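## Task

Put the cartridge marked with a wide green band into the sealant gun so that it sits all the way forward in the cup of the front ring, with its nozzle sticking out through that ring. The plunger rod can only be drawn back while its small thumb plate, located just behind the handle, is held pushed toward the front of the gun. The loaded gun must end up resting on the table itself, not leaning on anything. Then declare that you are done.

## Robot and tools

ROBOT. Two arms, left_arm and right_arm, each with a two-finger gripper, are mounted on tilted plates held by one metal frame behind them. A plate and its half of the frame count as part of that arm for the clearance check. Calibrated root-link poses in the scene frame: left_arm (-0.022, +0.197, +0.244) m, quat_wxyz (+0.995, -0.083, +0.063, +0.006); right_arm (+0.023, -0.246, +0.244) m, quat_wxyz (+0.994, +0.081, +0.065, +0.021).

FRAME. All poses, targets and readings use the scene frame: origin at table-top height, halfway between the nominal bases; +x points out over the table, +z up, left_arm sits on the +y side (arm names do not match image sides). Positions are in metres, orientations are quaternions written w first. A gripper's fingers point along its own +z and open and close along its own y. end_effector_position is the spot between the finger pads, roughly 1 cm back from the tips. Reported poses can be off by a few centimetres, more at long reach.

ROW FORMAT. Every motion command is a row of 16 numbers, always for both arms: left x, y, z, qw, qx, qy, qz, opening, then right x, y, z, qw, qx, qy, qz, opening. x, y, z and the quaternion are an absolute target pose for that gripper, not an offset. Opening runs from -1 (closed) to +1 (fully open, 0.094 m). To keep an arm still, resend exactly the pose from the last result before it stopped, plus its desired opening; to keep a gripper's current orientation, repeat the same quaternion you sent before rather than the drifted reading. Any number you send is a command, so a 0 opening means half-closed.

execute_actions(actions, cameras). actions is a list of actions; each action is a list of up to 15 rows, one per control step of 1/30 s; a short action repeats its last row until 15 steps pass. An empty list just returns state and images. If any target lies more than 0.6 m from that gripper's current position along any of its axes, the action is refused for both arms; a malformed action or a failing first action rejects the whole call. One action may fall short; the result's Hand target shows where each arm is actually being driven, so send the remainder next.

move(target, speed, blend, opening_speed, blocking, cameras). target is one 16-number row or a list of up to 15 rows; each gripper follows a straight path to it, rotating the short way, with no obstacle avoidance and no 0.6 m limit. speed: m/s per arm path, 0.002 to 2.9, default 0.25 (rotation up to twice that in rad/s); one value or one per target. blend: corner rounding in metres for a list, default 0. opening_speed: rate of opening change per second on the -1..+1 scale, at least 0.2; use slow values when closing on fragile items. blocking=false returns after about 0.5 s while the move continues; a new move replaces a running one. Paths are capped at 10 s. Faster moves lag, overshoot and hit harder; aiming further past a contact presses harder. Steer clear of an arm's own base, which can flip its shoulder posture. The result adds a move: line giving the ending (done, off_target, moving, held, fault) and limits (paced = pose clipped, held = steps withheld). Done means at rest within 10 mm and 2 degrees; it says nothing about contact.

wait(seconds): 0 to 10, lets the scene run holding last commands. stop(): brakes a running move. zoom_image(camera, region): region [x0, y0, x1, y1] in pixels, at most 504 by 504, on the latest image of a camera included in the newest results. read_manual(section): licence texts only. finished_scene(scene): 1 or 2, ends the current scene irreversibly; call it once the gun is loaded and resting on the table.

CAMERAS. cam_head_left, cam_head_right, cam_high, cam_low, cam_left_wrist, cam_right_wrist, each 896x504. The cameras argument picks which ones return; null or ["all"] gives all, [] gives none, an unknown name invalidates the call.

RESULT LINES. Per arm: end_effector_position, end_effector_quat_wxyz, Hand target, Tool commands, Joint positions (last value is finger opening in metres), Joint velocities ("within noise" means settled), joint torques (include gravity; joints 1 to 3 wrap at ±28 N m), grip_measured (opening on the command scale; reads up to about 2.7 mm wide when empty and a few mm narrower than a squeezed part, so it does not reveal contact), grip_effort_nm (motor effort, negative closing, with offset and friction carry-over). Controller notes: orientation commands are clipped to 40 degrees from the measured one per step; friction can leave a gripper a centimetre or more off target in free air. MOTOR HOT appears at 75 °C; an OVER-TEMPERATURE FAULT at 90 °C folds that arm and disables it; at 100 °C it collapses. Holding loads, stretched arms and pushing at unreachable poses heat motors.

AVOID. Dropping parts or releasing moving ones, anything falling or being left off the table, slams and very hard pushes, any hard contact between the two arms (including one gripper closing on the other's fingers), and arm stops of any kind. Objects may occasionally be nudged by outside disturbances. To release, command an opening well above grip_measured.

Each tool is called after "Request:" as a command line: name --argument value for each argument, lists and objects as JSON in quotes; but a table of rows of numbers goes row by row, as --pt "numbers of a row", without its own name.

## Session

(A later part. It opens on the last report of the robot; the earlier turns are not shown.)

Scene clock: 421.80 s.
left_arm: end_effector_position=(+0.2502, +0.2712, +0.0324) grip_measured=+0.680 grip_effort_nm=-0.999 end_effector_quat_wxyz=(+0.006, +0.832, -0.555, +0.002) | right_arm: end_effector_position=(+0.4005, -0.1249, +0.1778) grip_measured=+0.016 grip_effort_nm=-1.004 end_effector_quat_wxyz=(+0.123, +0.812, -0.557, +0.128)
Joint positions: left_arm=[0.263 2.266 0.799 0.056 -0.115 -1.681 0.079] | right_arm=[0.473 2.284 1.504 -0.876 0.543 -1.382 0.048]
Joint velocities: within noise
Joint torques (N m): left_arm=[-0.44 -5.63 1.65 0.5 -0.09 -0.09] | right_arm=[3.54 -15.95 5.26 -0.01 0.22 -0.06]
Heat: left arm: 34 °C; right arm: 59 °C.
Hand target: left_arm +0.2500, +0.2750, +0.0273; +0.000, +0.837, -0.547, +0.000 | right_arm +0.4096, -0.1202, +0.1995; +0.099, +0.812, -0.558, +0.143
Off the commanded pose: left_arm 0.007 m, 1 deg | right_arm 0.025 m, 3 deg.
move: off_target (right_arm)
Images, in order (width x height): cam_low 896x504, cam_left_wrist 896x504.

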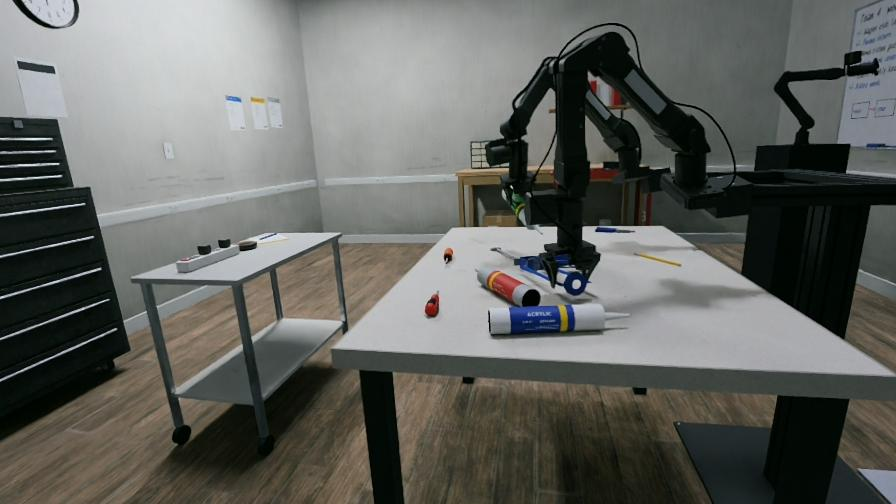

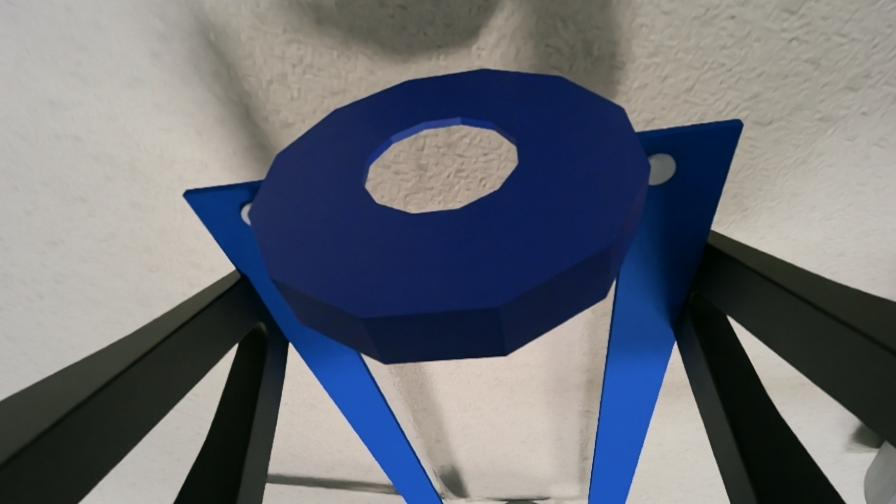

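Request:
move --target '[0.262,0.190,0.027,0,0.8370,-0.5471,0,0.60,0.41,-0.12,0.20,0.0984,0.8116,-0.5578,0.1431,-0.08]' --speed 0.08 --cameras '["cam_left_wrist","cam_head_left","cam_low"]'

Scene clock: 426.20 s.
left_arm: end_effector_position=(+0.2598, +0.1946, +0.0315) grip_measured=+0.679 grip_effort_nm=-1.028 end_effector_quat_wxyz=(+0.002, +0.834, -0.552, +0.000) | right_arm: end_effector_position=(+0.4006, -0.1248, +0.1778) grip_measured=+0.016 grip_effort_nm=-1.009 end_effector_quat_wxyz=(+0.123, +0.812, -0.557, +0.128)
Joint positions: left_arm=[-0.011 2.319 0.814 0.06 -0.163 -1.961 0.079] | right_arm=[0.473 2.284 1.504 -0.876 0.543 -1.382 0.048]
Joint velocities: within noise
Joint torques (N m): left_arm=[-2.97 -5.33 2.88 0.33 -0.04 -0.28] | right_arm=[3.59 -15.9 5.35 -0.01 0.22 -0.08]
Heat: left arm: 34 °C; right arm: 59 °C.
Hand target: left_arm +0.2618, +0.1900, +0.0272; +0.000, +0.837, -0.547, +0.000 | right_arm +0.4096, -0.1202, +0.1995; +0.098, +0.812, -0.558, +0.143
Off the commanded pose: left_arm 0.007 m, 1 deg | right_arm 0.025 m, 3 deg.
move: off_target (right_arm)
Images, in order (width x height): cam_head_left 896x504, cam_low 896x504, cam_left_wrist 896x504.

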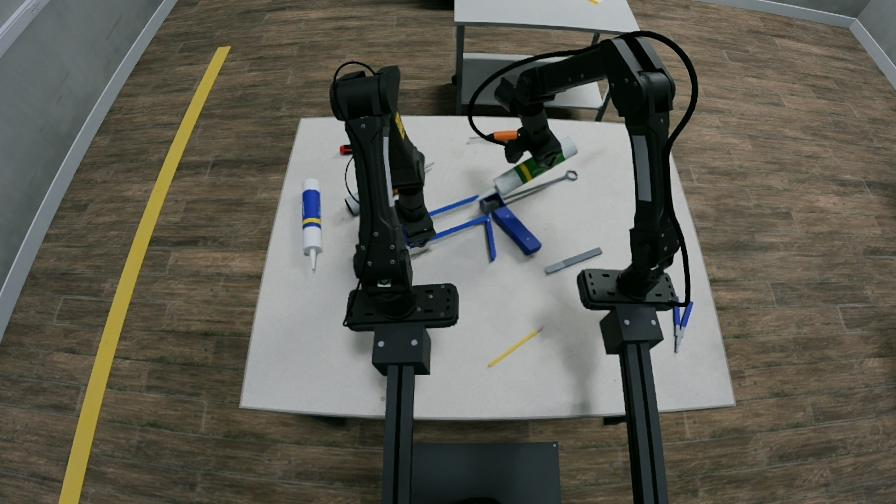

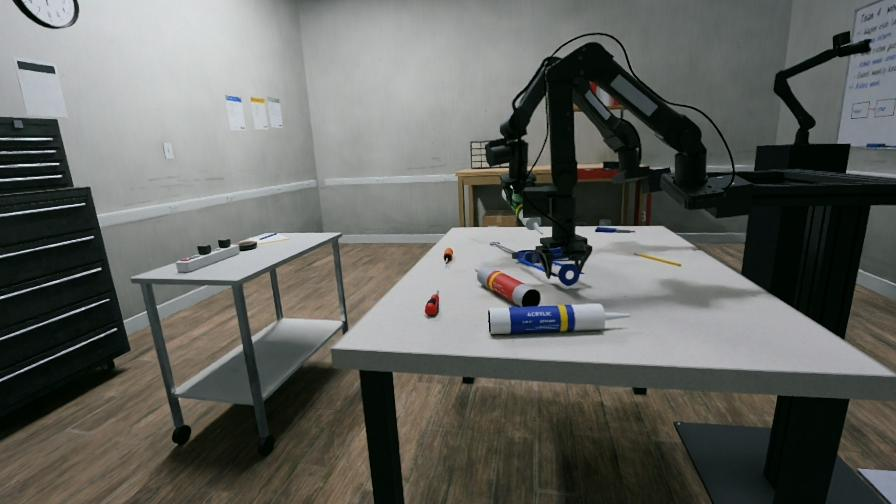

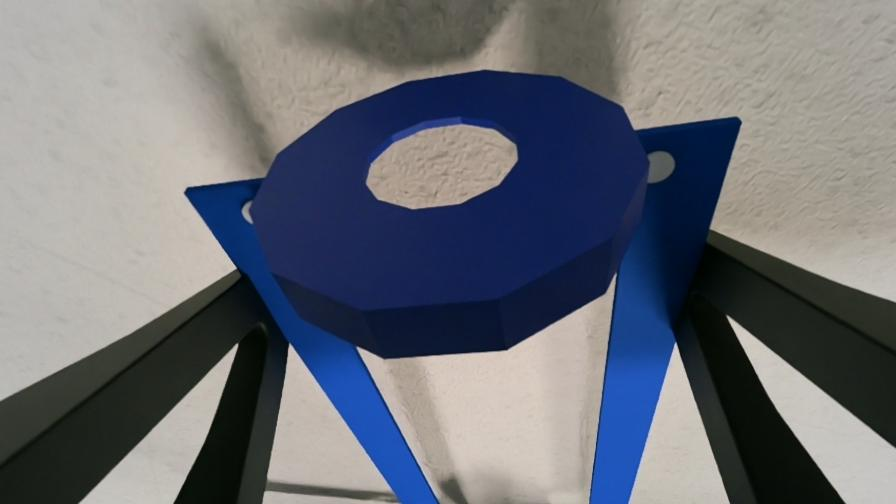

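Request:
move --target '[0.262,0.190,0.027,0,0.8370,-0.5471,0,0.85,0.41,-0.12,0.20,0.0984,0.8116,-0.5578,0.1431,-0.08]' --opening_speed 0.8 --cameras '[]'

Request:
move --pt "0.262 0.195 0.10 0 0.8370 -0.5471 0 0.85 0.41 -0.12 0.20 0.0984 0.8116 -0.5578 0.1431 -0.08" --pt "0.215 0.327 0.155 0 0.8370 -0.5471 0 0.6 0.41 -0.12 0.20 0.0984 0.8116 -0.5578 0.1431 -0.08" --speed 0.3 --cameras '["cam_left_wrist","cam_head_left","cam_low"]'

Request:
zoom_image --camera "cam_left_wrist" --region '[300, 160, 640, 504]'

Scene clock: 431.87 s.
left_arm: end_effector_position=(+0.2620, +0.1947, +0.0317) grip_measured=+0.847 grip_effort_nm=0.144 end_effector_quat_wxyz=(+0.000, +0.838, -0.546, +0.002) | right_arm: end_effector_position=(+0.4006, -0.1248, +0.1778) grip_measured=+0.016 grip_effort_nm=-1.004 end_effector_quat_wxyz=(+0.123, +0.812, -0.557, +0.128)
Joint positions: left_arm=[-0.011 2.319 0.818 0.06 -0.163 -1.976 0.087] | right_arm=[0.473 2.284 1.504 -0.876 0.543 -1.382 0.048]
Joint velocities: within noise
Joint torques (N m): left_arm=[-3 -5.5 2.5 0.32 -0.04 -0.11] | right_arm=[3.6 -15.95 5.31 0 0.22 -0.07]
Heat: left arm: 34 °C; right arm: 59 °C.
Hand target: left_arm +0.2619, +0.1901, +0.0272; +0.000, +0.837, -0.547, +0.000 | right_arm +0.4096, -0.1202, +0.1995; +0.099, +0.812, -0.558, +0.143
Off the commanded pose: left_arm 0.007 m, 0 deg | right_arm 0.025 m, 3 deg.
move: off_target (right_arm)
No camera images: "cameras" was empty.

Scene clock: 434.20 s.
left_arm: end_effector_position=(+0.2057, +0.3209, +0.1455) grip_measured=+0.603 grip_effort_nm=-0.134 end_effector_quat_wxyz=(+0.011, +0.838, -0.545, -0.008) | right_arm: end_effector_position=(+0.4006, -0.1248, +0.1778) grip_measured=+0.016 grip_effort_nm=-1.009 end_effector_quat_wxyz=(+0.122, +0.812, -0.557, +0.128)
Joint positions: left_arm=[0.445 1.72 0.673 -0.366 -0.096 -1.527 0.075] | right_arm=[0.473 2.284 1.504 -0.875 0.543 -1.382 0.048]
Joint velocities: within noise
Joint torques (N m): left_arm=[-0.38 -7.53 6.04 0.01 0.03 0.14] | right_arm=[3.58 -15.87 5.3 -0.01 0.25 -0.07]
Heat: left arm: 34 °C; right arm: 59 °C.
Hand target: left_arm +0.2148, +0.3269, +0.1547; +0.000, +0.837, -0.547, +0.000 | right_arm +0.4096, -0.1202, +0.1995; +0.098, +0.812, -0.558, +0.143
Off the commanded pose: left_arm 0.015 m, 2 deg | right_arm 0.025 m, 3 deg.
move: off_target (left_arm, right_arm); target 2's new opening was sent with left_arm's hand 0.014 m and 2 deg from that target
Images, in order (width x height): cam_head_left 896x504, cam_low 896x504, cam_left_wrist 896x504.

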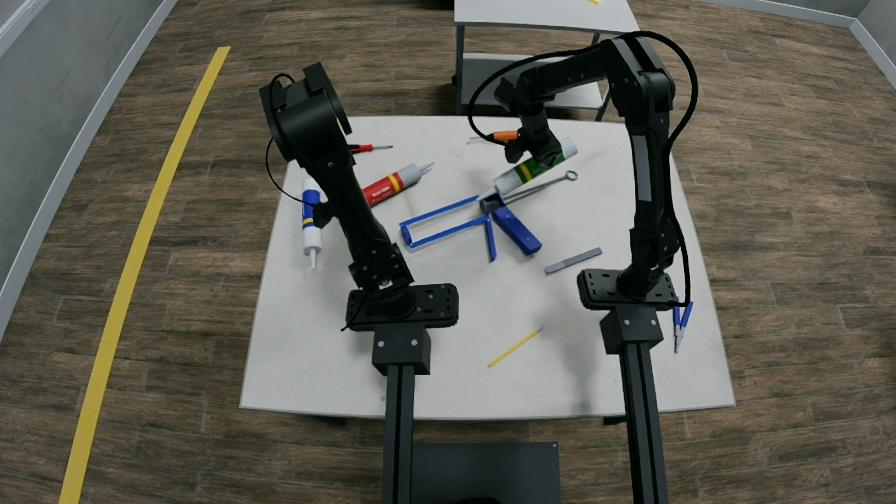

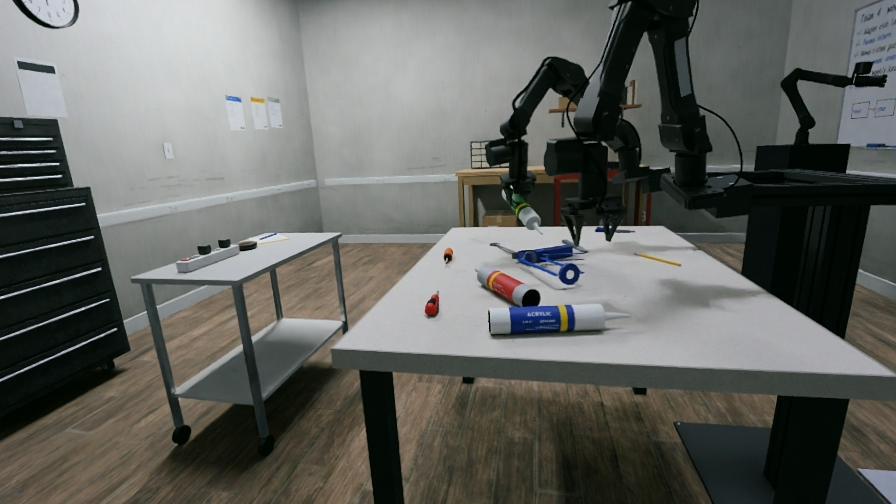

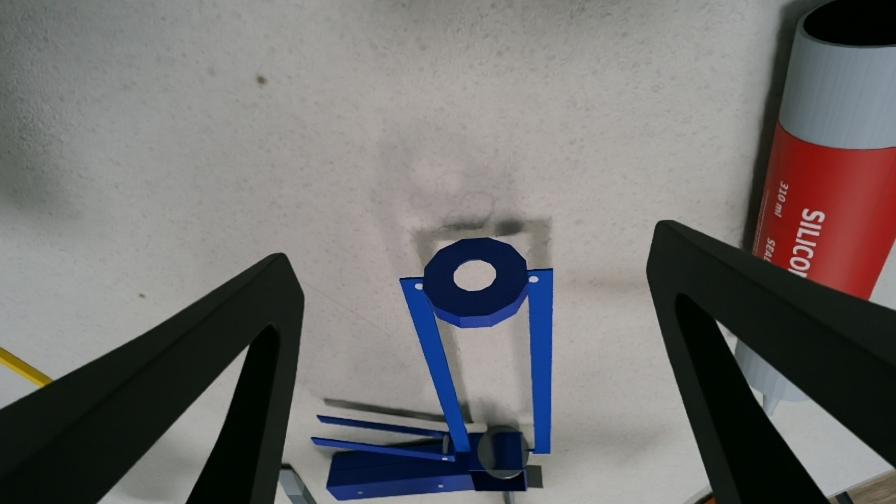

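Scaled by 1.465 from the camera's 896x504 image, which has a finer 1280x720 frame.

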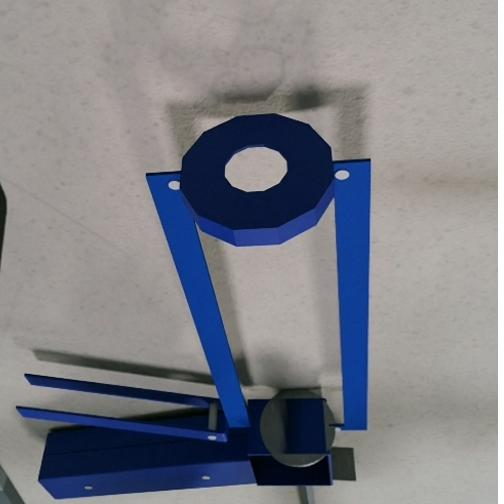

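Request:
move --target '[0.2148,0.327,0.155,0,0.8370,-0.5471,0,0.6,0.361,0.022,0.152,0.0952,0.8236,-0.5400,0.1452,-0.08]' --speed 0.2 --cameras '["cam_left_wrist","cam_head_left","cam_low"]'

Request:
zoom_image --camera "cam_left_wrist" --region '[300, 160, 640, 504]'

Request:
zoom_image --camera "cam_low" --region '[480, 180, 640, 310]'

Scene clock: 445.73 s.
left_arm: end_effector_position=(+0.2055, +0.3208, +0.1455) grip_measured=+0.603 grip_effort_nm=-0.139 end_effector_quat_wxyz=(+0.012, +0.838, -0.545, -0.008) | right_arm: end_effector_position=(+0.3585, +0.0174, +0.1430) grip_measured=+0.016 grip_effort_nm=-1.009 end_effector_quat_wxyz=(+0.096, +0.823, -0.542, +0.141)
Joint positions: left_arm=[0.445 1.72 0.673 -0.366 -0.095 -1.527 0.075] | right_arm=[0.779 2.593 1.81 -0.976 0.514 -1.096 0.048]
Joint velocities: within noise
Joint torques (N m): left_arm=[-0.39 -7.45 5.91 0.05 0.03 0.14] | right_arm=[3.69 -12.36 8.43 -0.48 0.24 0.1]
Heat: left arm: 34 °C; right arm: 59 °C.
Hand target: left_arm +0.2146, +0.3269, +0.1547; +0.000, +0.837, -0.547, +0.000 | right_arm +0.3610, +0.0219, +0.1520; +0.094, +0.824, -0.540, +0.145
Off the commanded pose: left_arm 0.015 m, 2 deg | right_arm 0.010 m, 1 deg.
move: off_target (left_arm)
Images, in order (width x height): cam_head_left 896x504, cam_low 896x504, cam_left_wrist 896x504.

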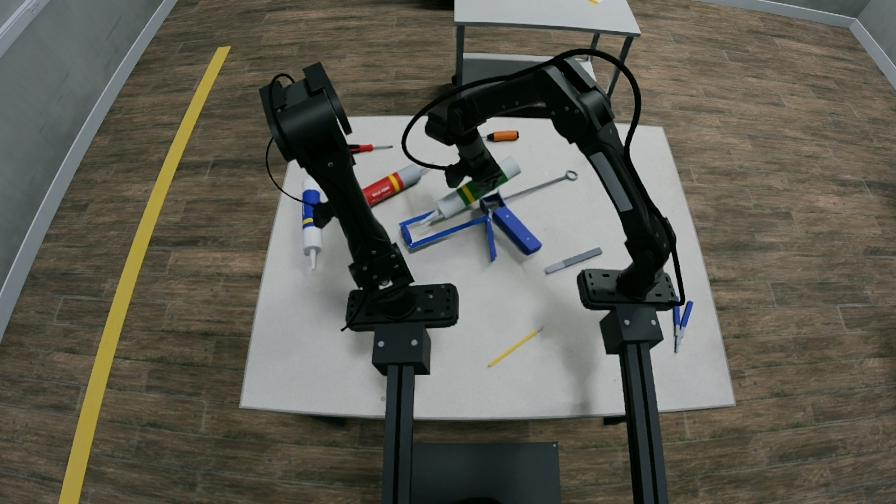

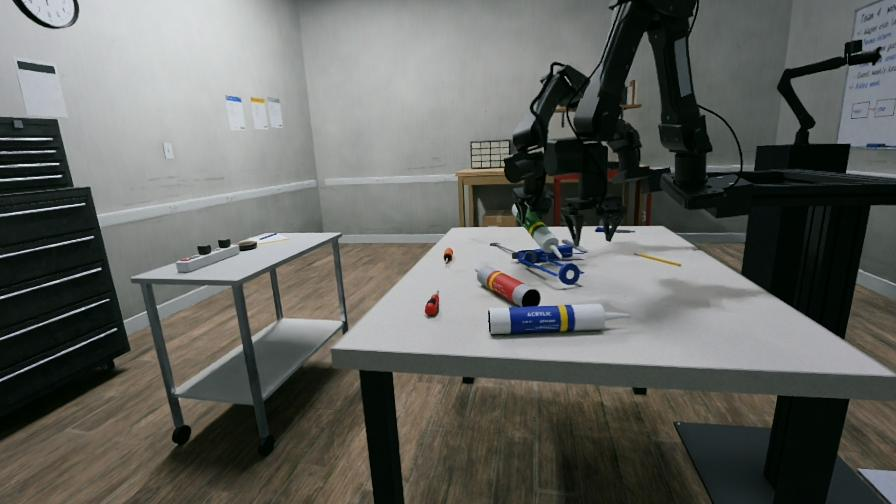

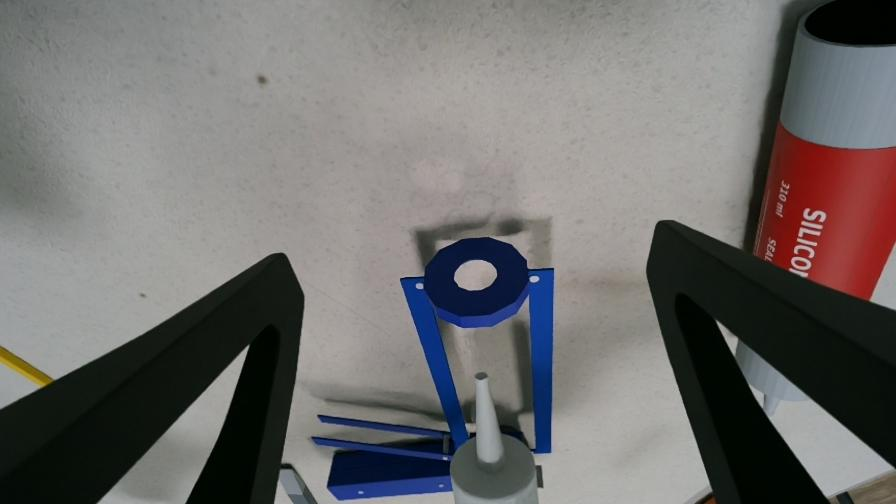

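Scaled by 1.465 from the camera's 896x504 image, which has a finer 1280x720 frame.

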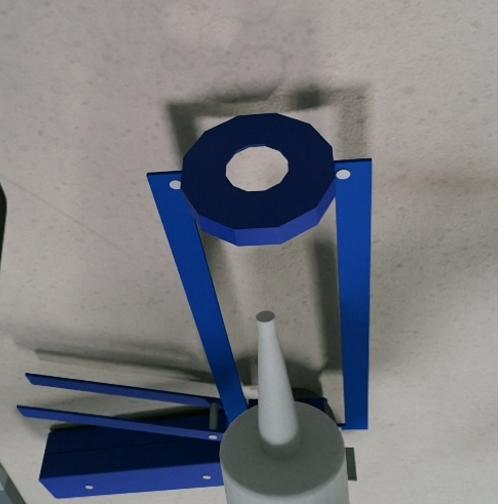

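Scaled by 3.150 from the camera's 896x504 image, which has a finer 1280x720 frame.

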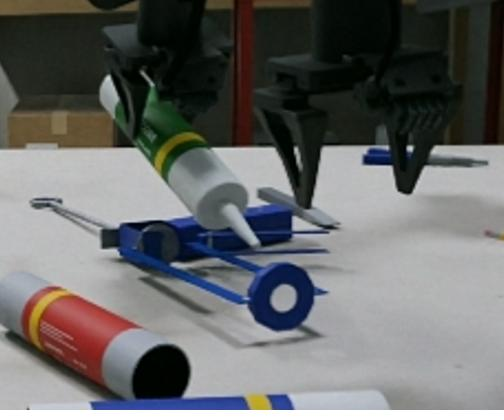

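Request:
move --target '[0.2148,0.327,0.155,0,0.8370,-0.5471,0,0.6,0.347,0.0555,0.1275,0.0952,0.8236,-0.5400,0.1452,-0.08]' --speed 0.1 --cameras '["cam_left_wrist","cam_low"]'

Request:
zoom_image --camera "cam_left_wrist" --region '[300, 160, 640, 504]'

Request:
zoom_image --camera "cam_low" --region '[480, 180, 640, 310]'

Scene clock: 458.57 s.
left_arm: end_effector_position=(+0.2055, +0.3208, +0.1455) grip_measured=+0.603 grip_effort_nm=-0.139 end_effector_quat_wxyz=(+0.012, +0.838, -0.545, -0.008) | right_arm: end_effector_position=(+0.3472, +0.0483, +0.1172) grip_measured=+0.016 grip_effort_nm=-1.004 end_effector_quat_wxyz=(+0.097, +0.821, -0.545, +0.141)
Joint positions: left_arm=[0.445 1.72 0.673 -0.366 -0.095 -1.526 0.075] | right_arm=[0.829 2.734 1.955 -1.011 0.504 -1.03 0.048]
Joint velocities: within noise
Joint torques (N m): left_arm=[-0.53 -7.5 5.9 0.02 0.03 0.15] | right_arm=[4.48 -13.27 8.35 -0.55 0.2 0.07]
Heat: left arm: 34 °C; right arm: 57 °C.
Hand target: left_arm +0.2146, +0.3269, +0.1547; +0.000, +0.837, -0.547, +0.000 | right_arm +0.3469, +0.0554, +0.1275; +0.094, +0.824, -0.540, +0.145
Off the commanded pose: left_arm 0.015 m, 2 deg | right_arm 0.013 m, 1 deg.
move: off_target (left_arm, right_arm)
Images, in order (width x height): cam_low 896x504, cam_left_wrist 896x504.

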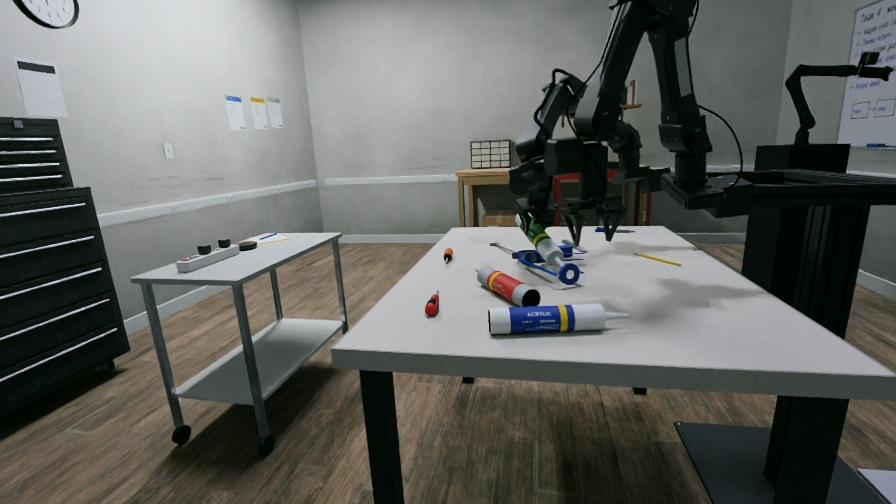

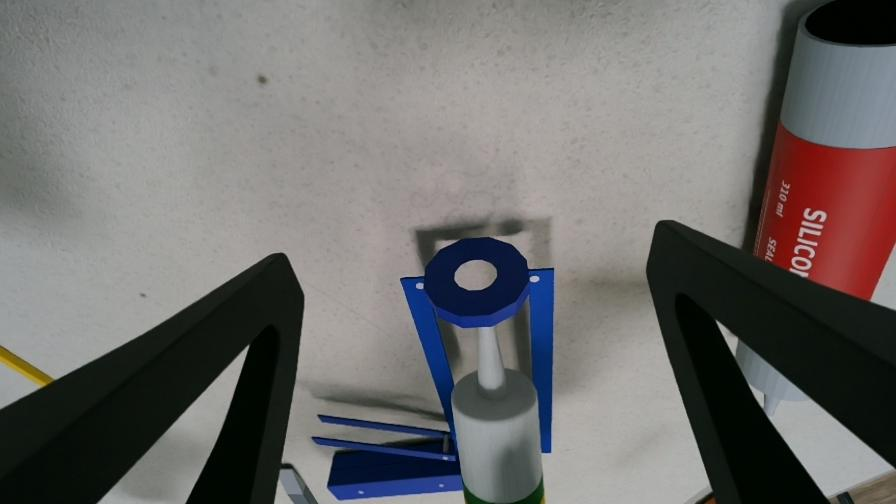

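Scaled by 1.465 from the camera's 896x504 image, which has a finer 1280x720 frame.

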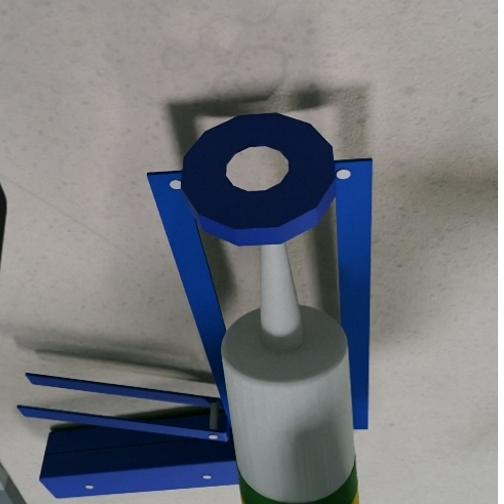

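Scaled by 3.150 from the camera's 896x504 image, which has a finer 1280x720 frame.

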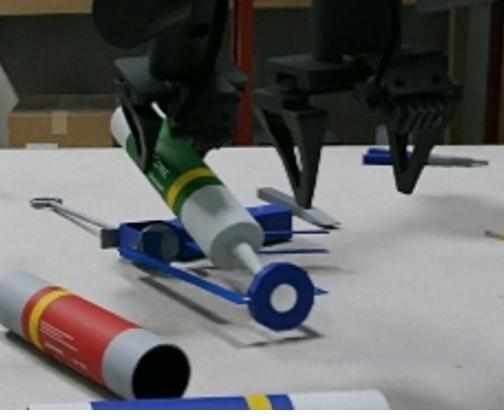

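Request:
move --target '[0.2148,0.327,0.155,0,0.8370,-0.5471,0,0.6,0.3286,0.091,0.117,0.0952,0.8236,-0.5400,0.1452,-0.08]' --speed 0.08 --cameras '["cam_left_wrist","cam_low"]'

Request:
zoom_image --camera "cam_left_wrist" --region '[300, 160, 640, 504]'

Request:
zoom_image --camera "cam_low" --region '[480, 180, 640, 310]'

Scene clock: 469.17 s.
left_arm: end_effector_position=(+0.2055, +0.3207, +0.1455) grip_measured=+0.603 grip_effort_nm=-0.139 end_effector_quat_wxyz=(+0.012, +0.838, -0.545, -0.008) | right_arm: end_effector_position=(+0.3329, +0.0771, +0.1077) grip_measured=+0.016 grip_effort_nm=-1.009 end_effector_quat_wxyz=(+0.105, +0.820, -0.544, +0.147)
Joint positions: left_arm=[0.445 1.72 0.673 -0.367 -0.095 -1.526 0.075] | right_arm=[0.89 2.863 2.148 -1.125 0.502 -0.955 0.048]
Joint velocities: within noise
Joint torques (N m): left_arm=[-0.27 -7.49 5.82 0.06 0.03 0.13] | right_arm=[5.46 -13.35 8.8 -0.41 0.06 0.09]
Heat: left arm: 34 °C; right arm: 56 °C.
Hand target: left_arm +0.2146, +0.3269, +0.1547; +0.000, +0.837, -0.547, +0.000 | right_arm +0.3283, +0.0906, +0.1169; +0.095, +0.824, -0.540, +0.145
Off the commanded pose: left_arm 0.015 m, 2 deg | right_arm 0.017 m, 1 deg.
move: off_target (left_arm, right_arm)
Images, in order (width x height): cam_low 896x504, cam_left_wrist 896x504.

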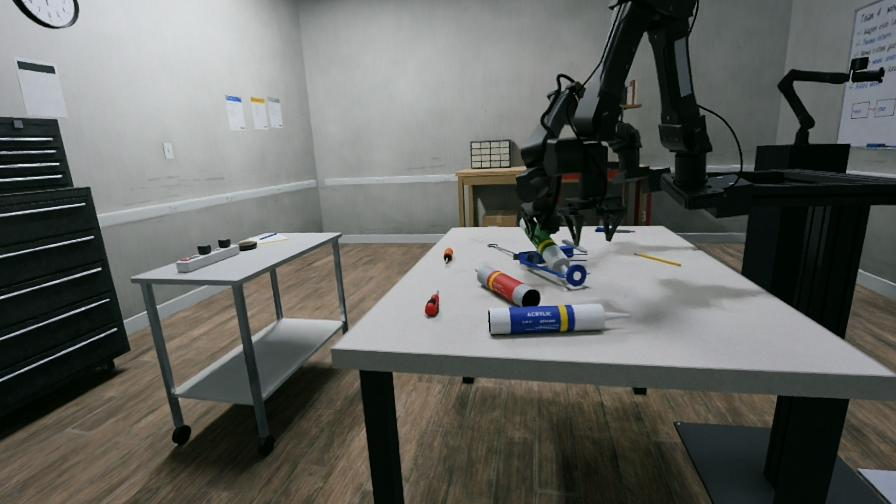

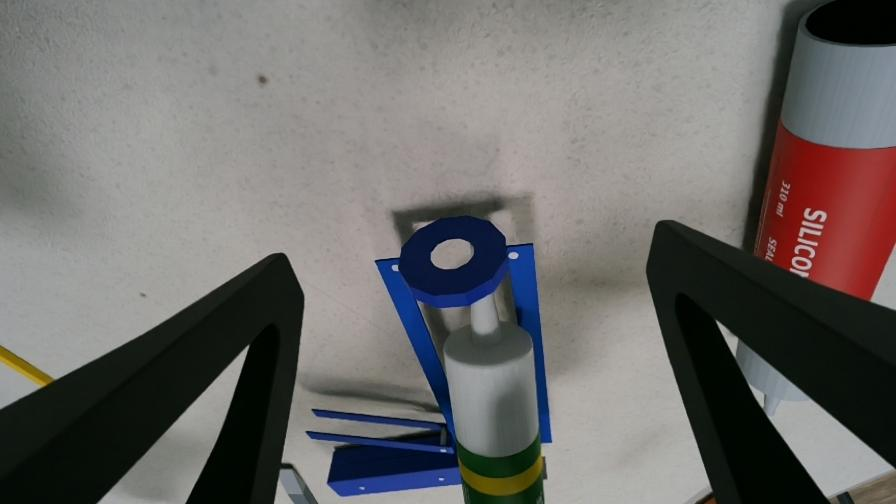

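Scaled by 1.465 from the camera's 896x504 image, which has a finer 1280x720 frame.

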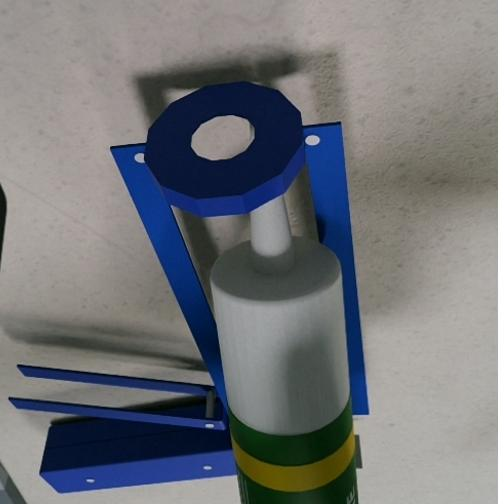

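Scaled by 3.150 from the camera's 896x504 image, which has a finer 1280x720 frame.

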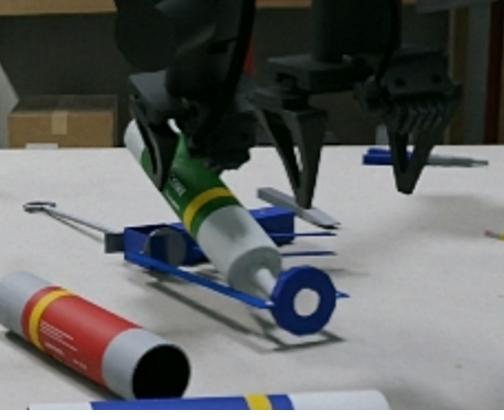

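Request:
move --target '[0.2148,0.327,0.155,0,0.8370,-0.5471,0,0.6,0.350,0.036,0.136,0.0952,0.8236,-0.5400,0.1452,-0.08]' --speed 0.1 --cameras '["cam_left_wrist","cam_low"]'

Request:
zoom_image --camera "cam_left_wrist" --region '[300, 160, 640, 504]'

Request:
zoom_image --camera "cam_low" --region '[480, 180, 640, 310]'

Scene clock: 475.40 s.
left_arm: end_effector_position=(+0.2055, +0.3207, +0.1455) grip_measured=+0.603 grip_effort_nm=-0.139 end_effector_quat_wxyz=(+0.012, +0.838, -0.545, -0.008) | right_arm: end_effector_position=(+0.3365, +0.0290, +0.1103) grip_measured=+0.016 grip_effort_nm=-1.009 end_effector_quat_wxyz=(+0.122, +0.824, -0.536, +0.136)
Joint positions: left_arm=[0.445 1.72 0.673 -0.367 -0.095 -1.526 0.075] | right_arm=[0.815 2.712 1.873 -0.997 0.501 -1.046 0.048]
Joint velocities: within noise
Joint torques (N m): left_arm=[-0.44 -7.47 5.9 0.01 0.02 0.16] | right_arm=[3.22 -17.99 5.08 -0.28 0.3 -0.01]
Heat: left arm: 34 °C; right arm: 57 °C.
Hand target: left_arm +0.2146, +0.3269, +0.1547; +0.000, +0.837, -0.547, +0.000 | right_arm +0.3496, +0.0357, +0.1355; +0.095, +0.823, -0.540, +0.145
Off the commanded pose: left_arm 0.015 m, 2 deg | right_arm 0.030 m, 3 deg.
move: off_target (left_arm, right_arm)
Images, in order (width x height): cam_low 896x504, cam_left_wrist 896x504.

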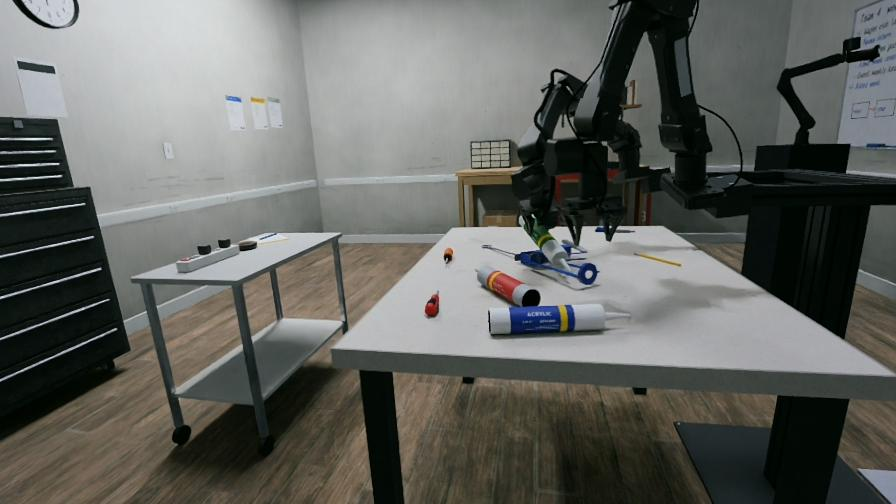

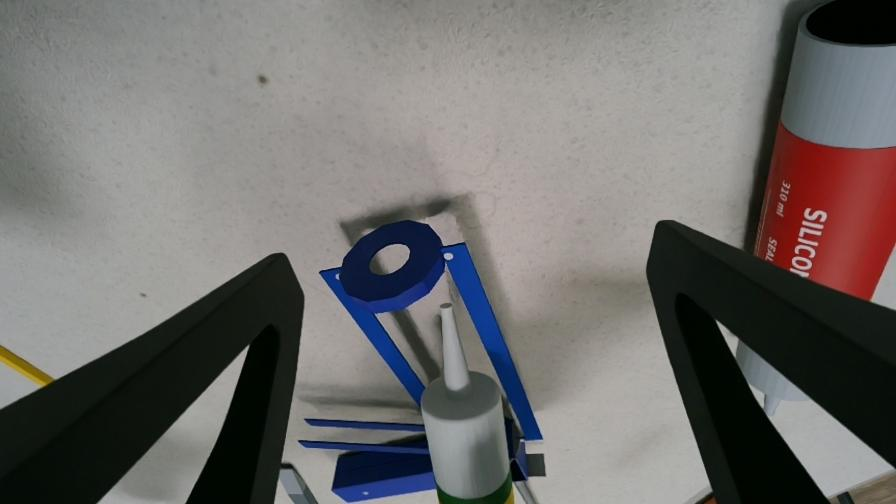

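Scaled by 1.465 from the camera's 896x504 image, which has a finer 1280x720 frame.

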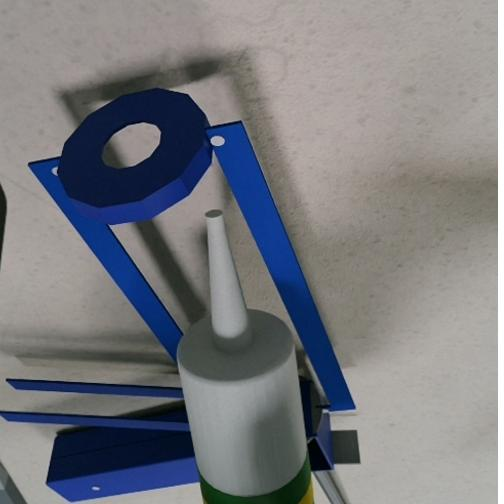

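Scaled by 3.150 from the camera's 896x504 image, which has a finer 1280x720 frame.

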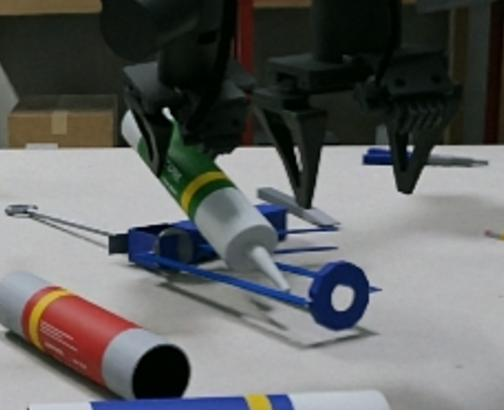

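Request:
move --pt "0.2148 0.327 0.155 0 0.8370 -0.5471 0 0.6 0.350 0.026 0.180 0.0952 0.8236 -0.5400 0.1452 -0.08" --pt "0.2148 0.327 0.155 0 0.8370 -0.5471 0 0.6 0.346 0.033 0.155 0.0855 0.8572 -0.4849 0.1511 -0.08" --speed 0.12 --cameras '["cam_left_wrist","cam_low"]'

Request:
zoom_image --camera "cam_left_wrist" --region '[300, 160, 640, 504]'

Request:
zoom_image --camera "cam_low" --region '[480, 180, 640, 310]'

Scene clock: 490.90 s.
left_arm: end_effector_position=(+0.2054, +0.3206, +0.1455) grip_measured=+0.603 grip_effort_nm=-0.144 end_effector_quat_wxyz=(+0.012, +0.838, -0.545, -0.008) | right_arm: end_effector_position=(+0.3414, +0.0240, +0.1380) grip_measured=+0.016 grip_effort_nm=-1.009 end_effector_quat_wxyz=(+0.104, +0.853, -0.493, +0.136)
Joint positions: left_arm=[0.445 1.72 0.673 -0.367 -0.095 -1.526 0.075] | right_arm=[0.815 2.593 1.77 -0.956 0.509 -1.172 0.048]
Joint velocities: within noise
Joint torques (N m): left_arm=[-0.47 -7.49 5.94 0.07 0 0.14] | right_arm=[4.79 -15.19 5.31 -0.12 0.38 -0.11]
Heat: left arm: 34 °C; right arm: 61 °C.
Hand target: left_arm +0.2146, +0.3269, +0.1547; +0.000, +0.837, -0.547, +0.000 | right_arm +0.3457, +0.0329, +0.1548; +0.086, +0.857, -0.485, +0.151
Off the commanded pose: left_arm 0.015 m, 2 deg | right_arm 0.020 m, 3 deg.
move: off_target (left_arm, right_arm)
Images, in order (width x height): cam_low 896x504, cam_left_wrist 896x504.

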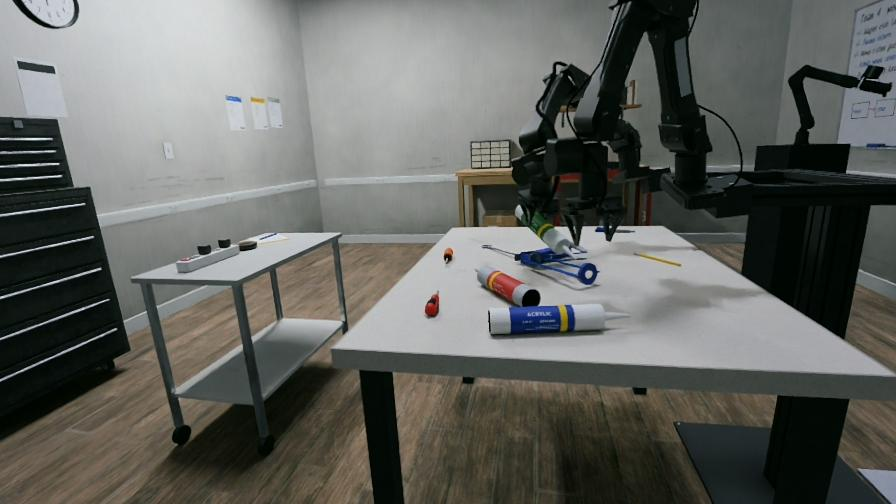

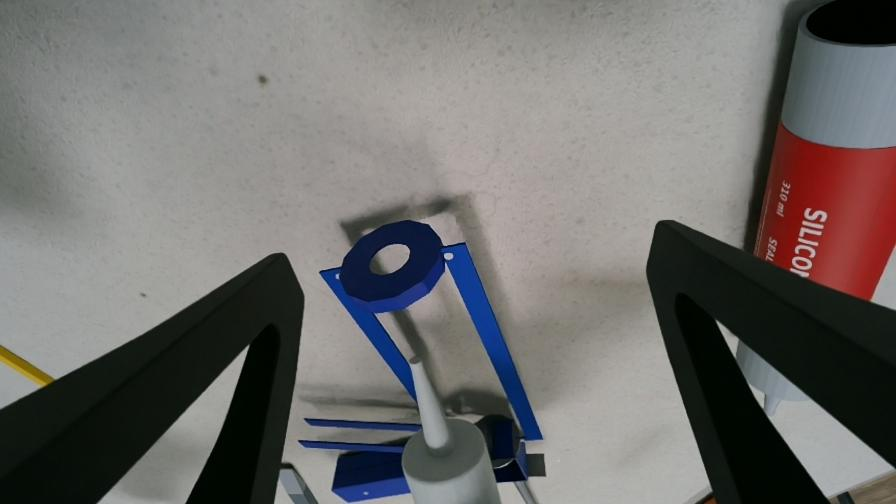

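Scaled by 1.465 from the camera's 896x504 image, which has a finer 1280x720 frame.

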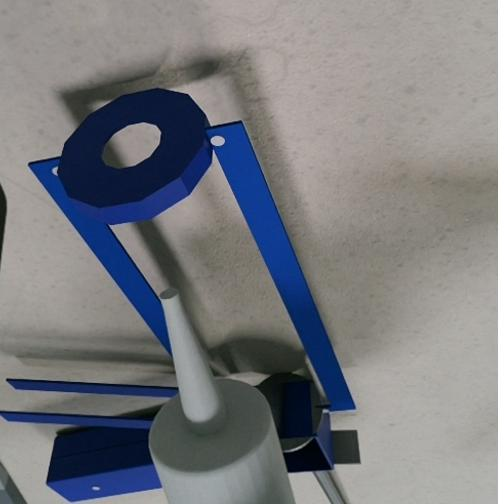

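Scaled by 3.150 from the camera's 896x504 image, which has a finer 1280x720 frame.

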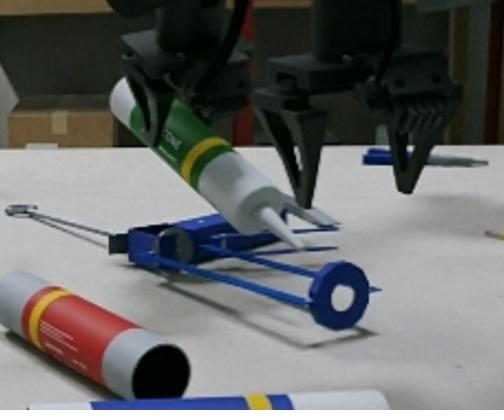

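Request:
move --target '[0.2148,0.327,0.155,0,0.8370,-0.5471,0,0.6,0.334,0.0645,0.1365,0.0826,0.8663,-0.4684,0.1527,-0.08]' --speed 0.12 --cameras '["cam_left_wrist","cam_low"]'

Request:
zoom_image --camera "cam_left_wrist" --region '[300, 160, 640, 504]'

Request:
zoom_image --camera "cam_low" --region '[480, 180, 640, 310]'

Scene clock: 526.03 s.
left_arm: end_effector_position=(+0.2054, +0.3206, +0.1455) grip_measured=+0.603 grip_effort_nm=-0.144 end_effector_quat_wxyz=(+0.012, +0.838, -0.545, -0.008) | right_arm: end_effector_position=(+0.3305, +0.0552, +0.1266) grip_measured=+0.016 grip_effort_nm=-1.009 end_effector_quat_wxyz=(+0.092, +0.866, -0.471, +0.142)
Joint positions: left_arm=[0.445 1.72 0.673 -0.367 -0.095 -1.526 0.075] | right_arm=[0.876 2.671 1.852 -0.955 0.51 -1.166 0.048]
Joint velocities: within noise
Joint torques (N m): left_arm=[-0.34 -7.41 5.9 0.03 -0.01 0.15] | right_arm=[4.26 -12.72 8.32 -0.29 0.3 0.07]
Heat: left arm: 34 °C; right arm: 59 °C.
Hand target: left_arm +0.2146, +0.3269, +0.1547; +0.000, +0.837, -0.547, +0.000 | right_arm +0.3337, +0.0643, +0.1365; +0.082, +0.866, -0.468, +0.152
Off the commanded pose: left_arm 0.015 m, 2 deg | right_arm 0.014 m, 2 deg.
move: off_target (left_arm, right_arm)
Images, in order (width x height): cam_low 896x504, cam_left_wrist 896x504.

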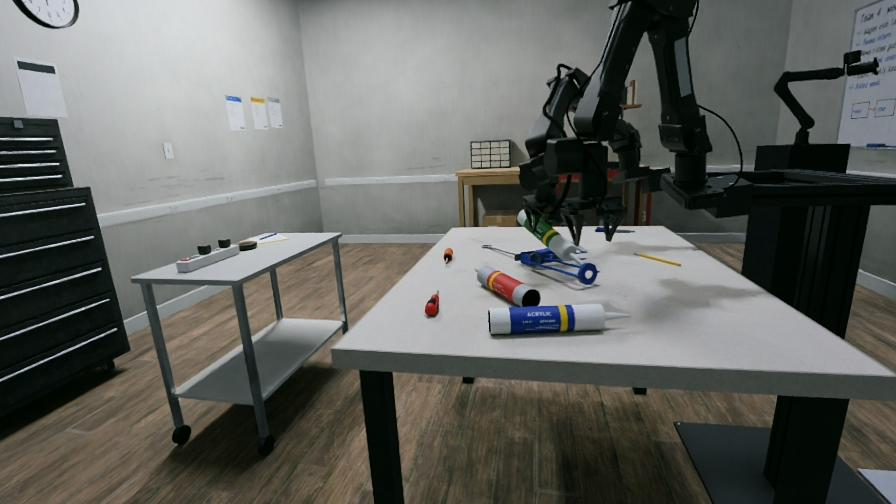

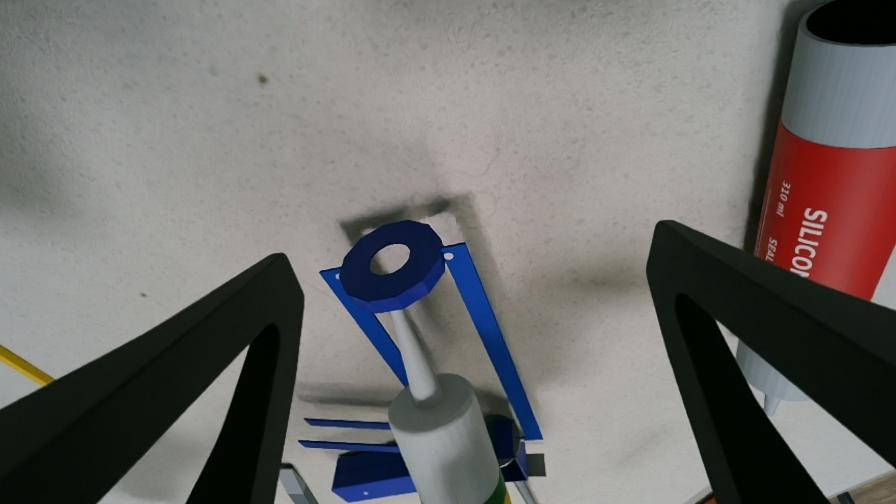

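Scaled by 1.465 from the camera's 896x504 image, which has a finer 1280x720 frame.

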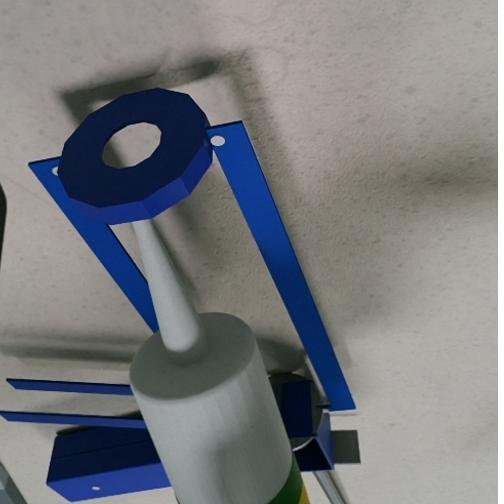

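Scaled by 3.150 from the camera's 896x504 image, which has a finer 1280x720 frame.

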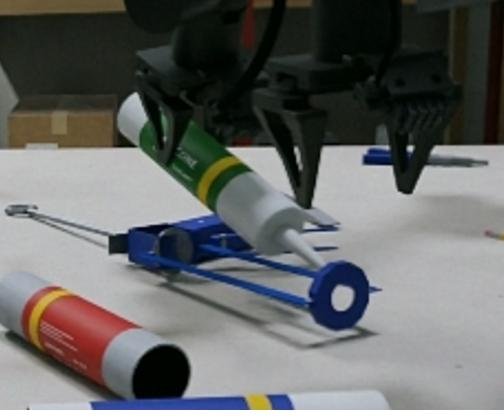

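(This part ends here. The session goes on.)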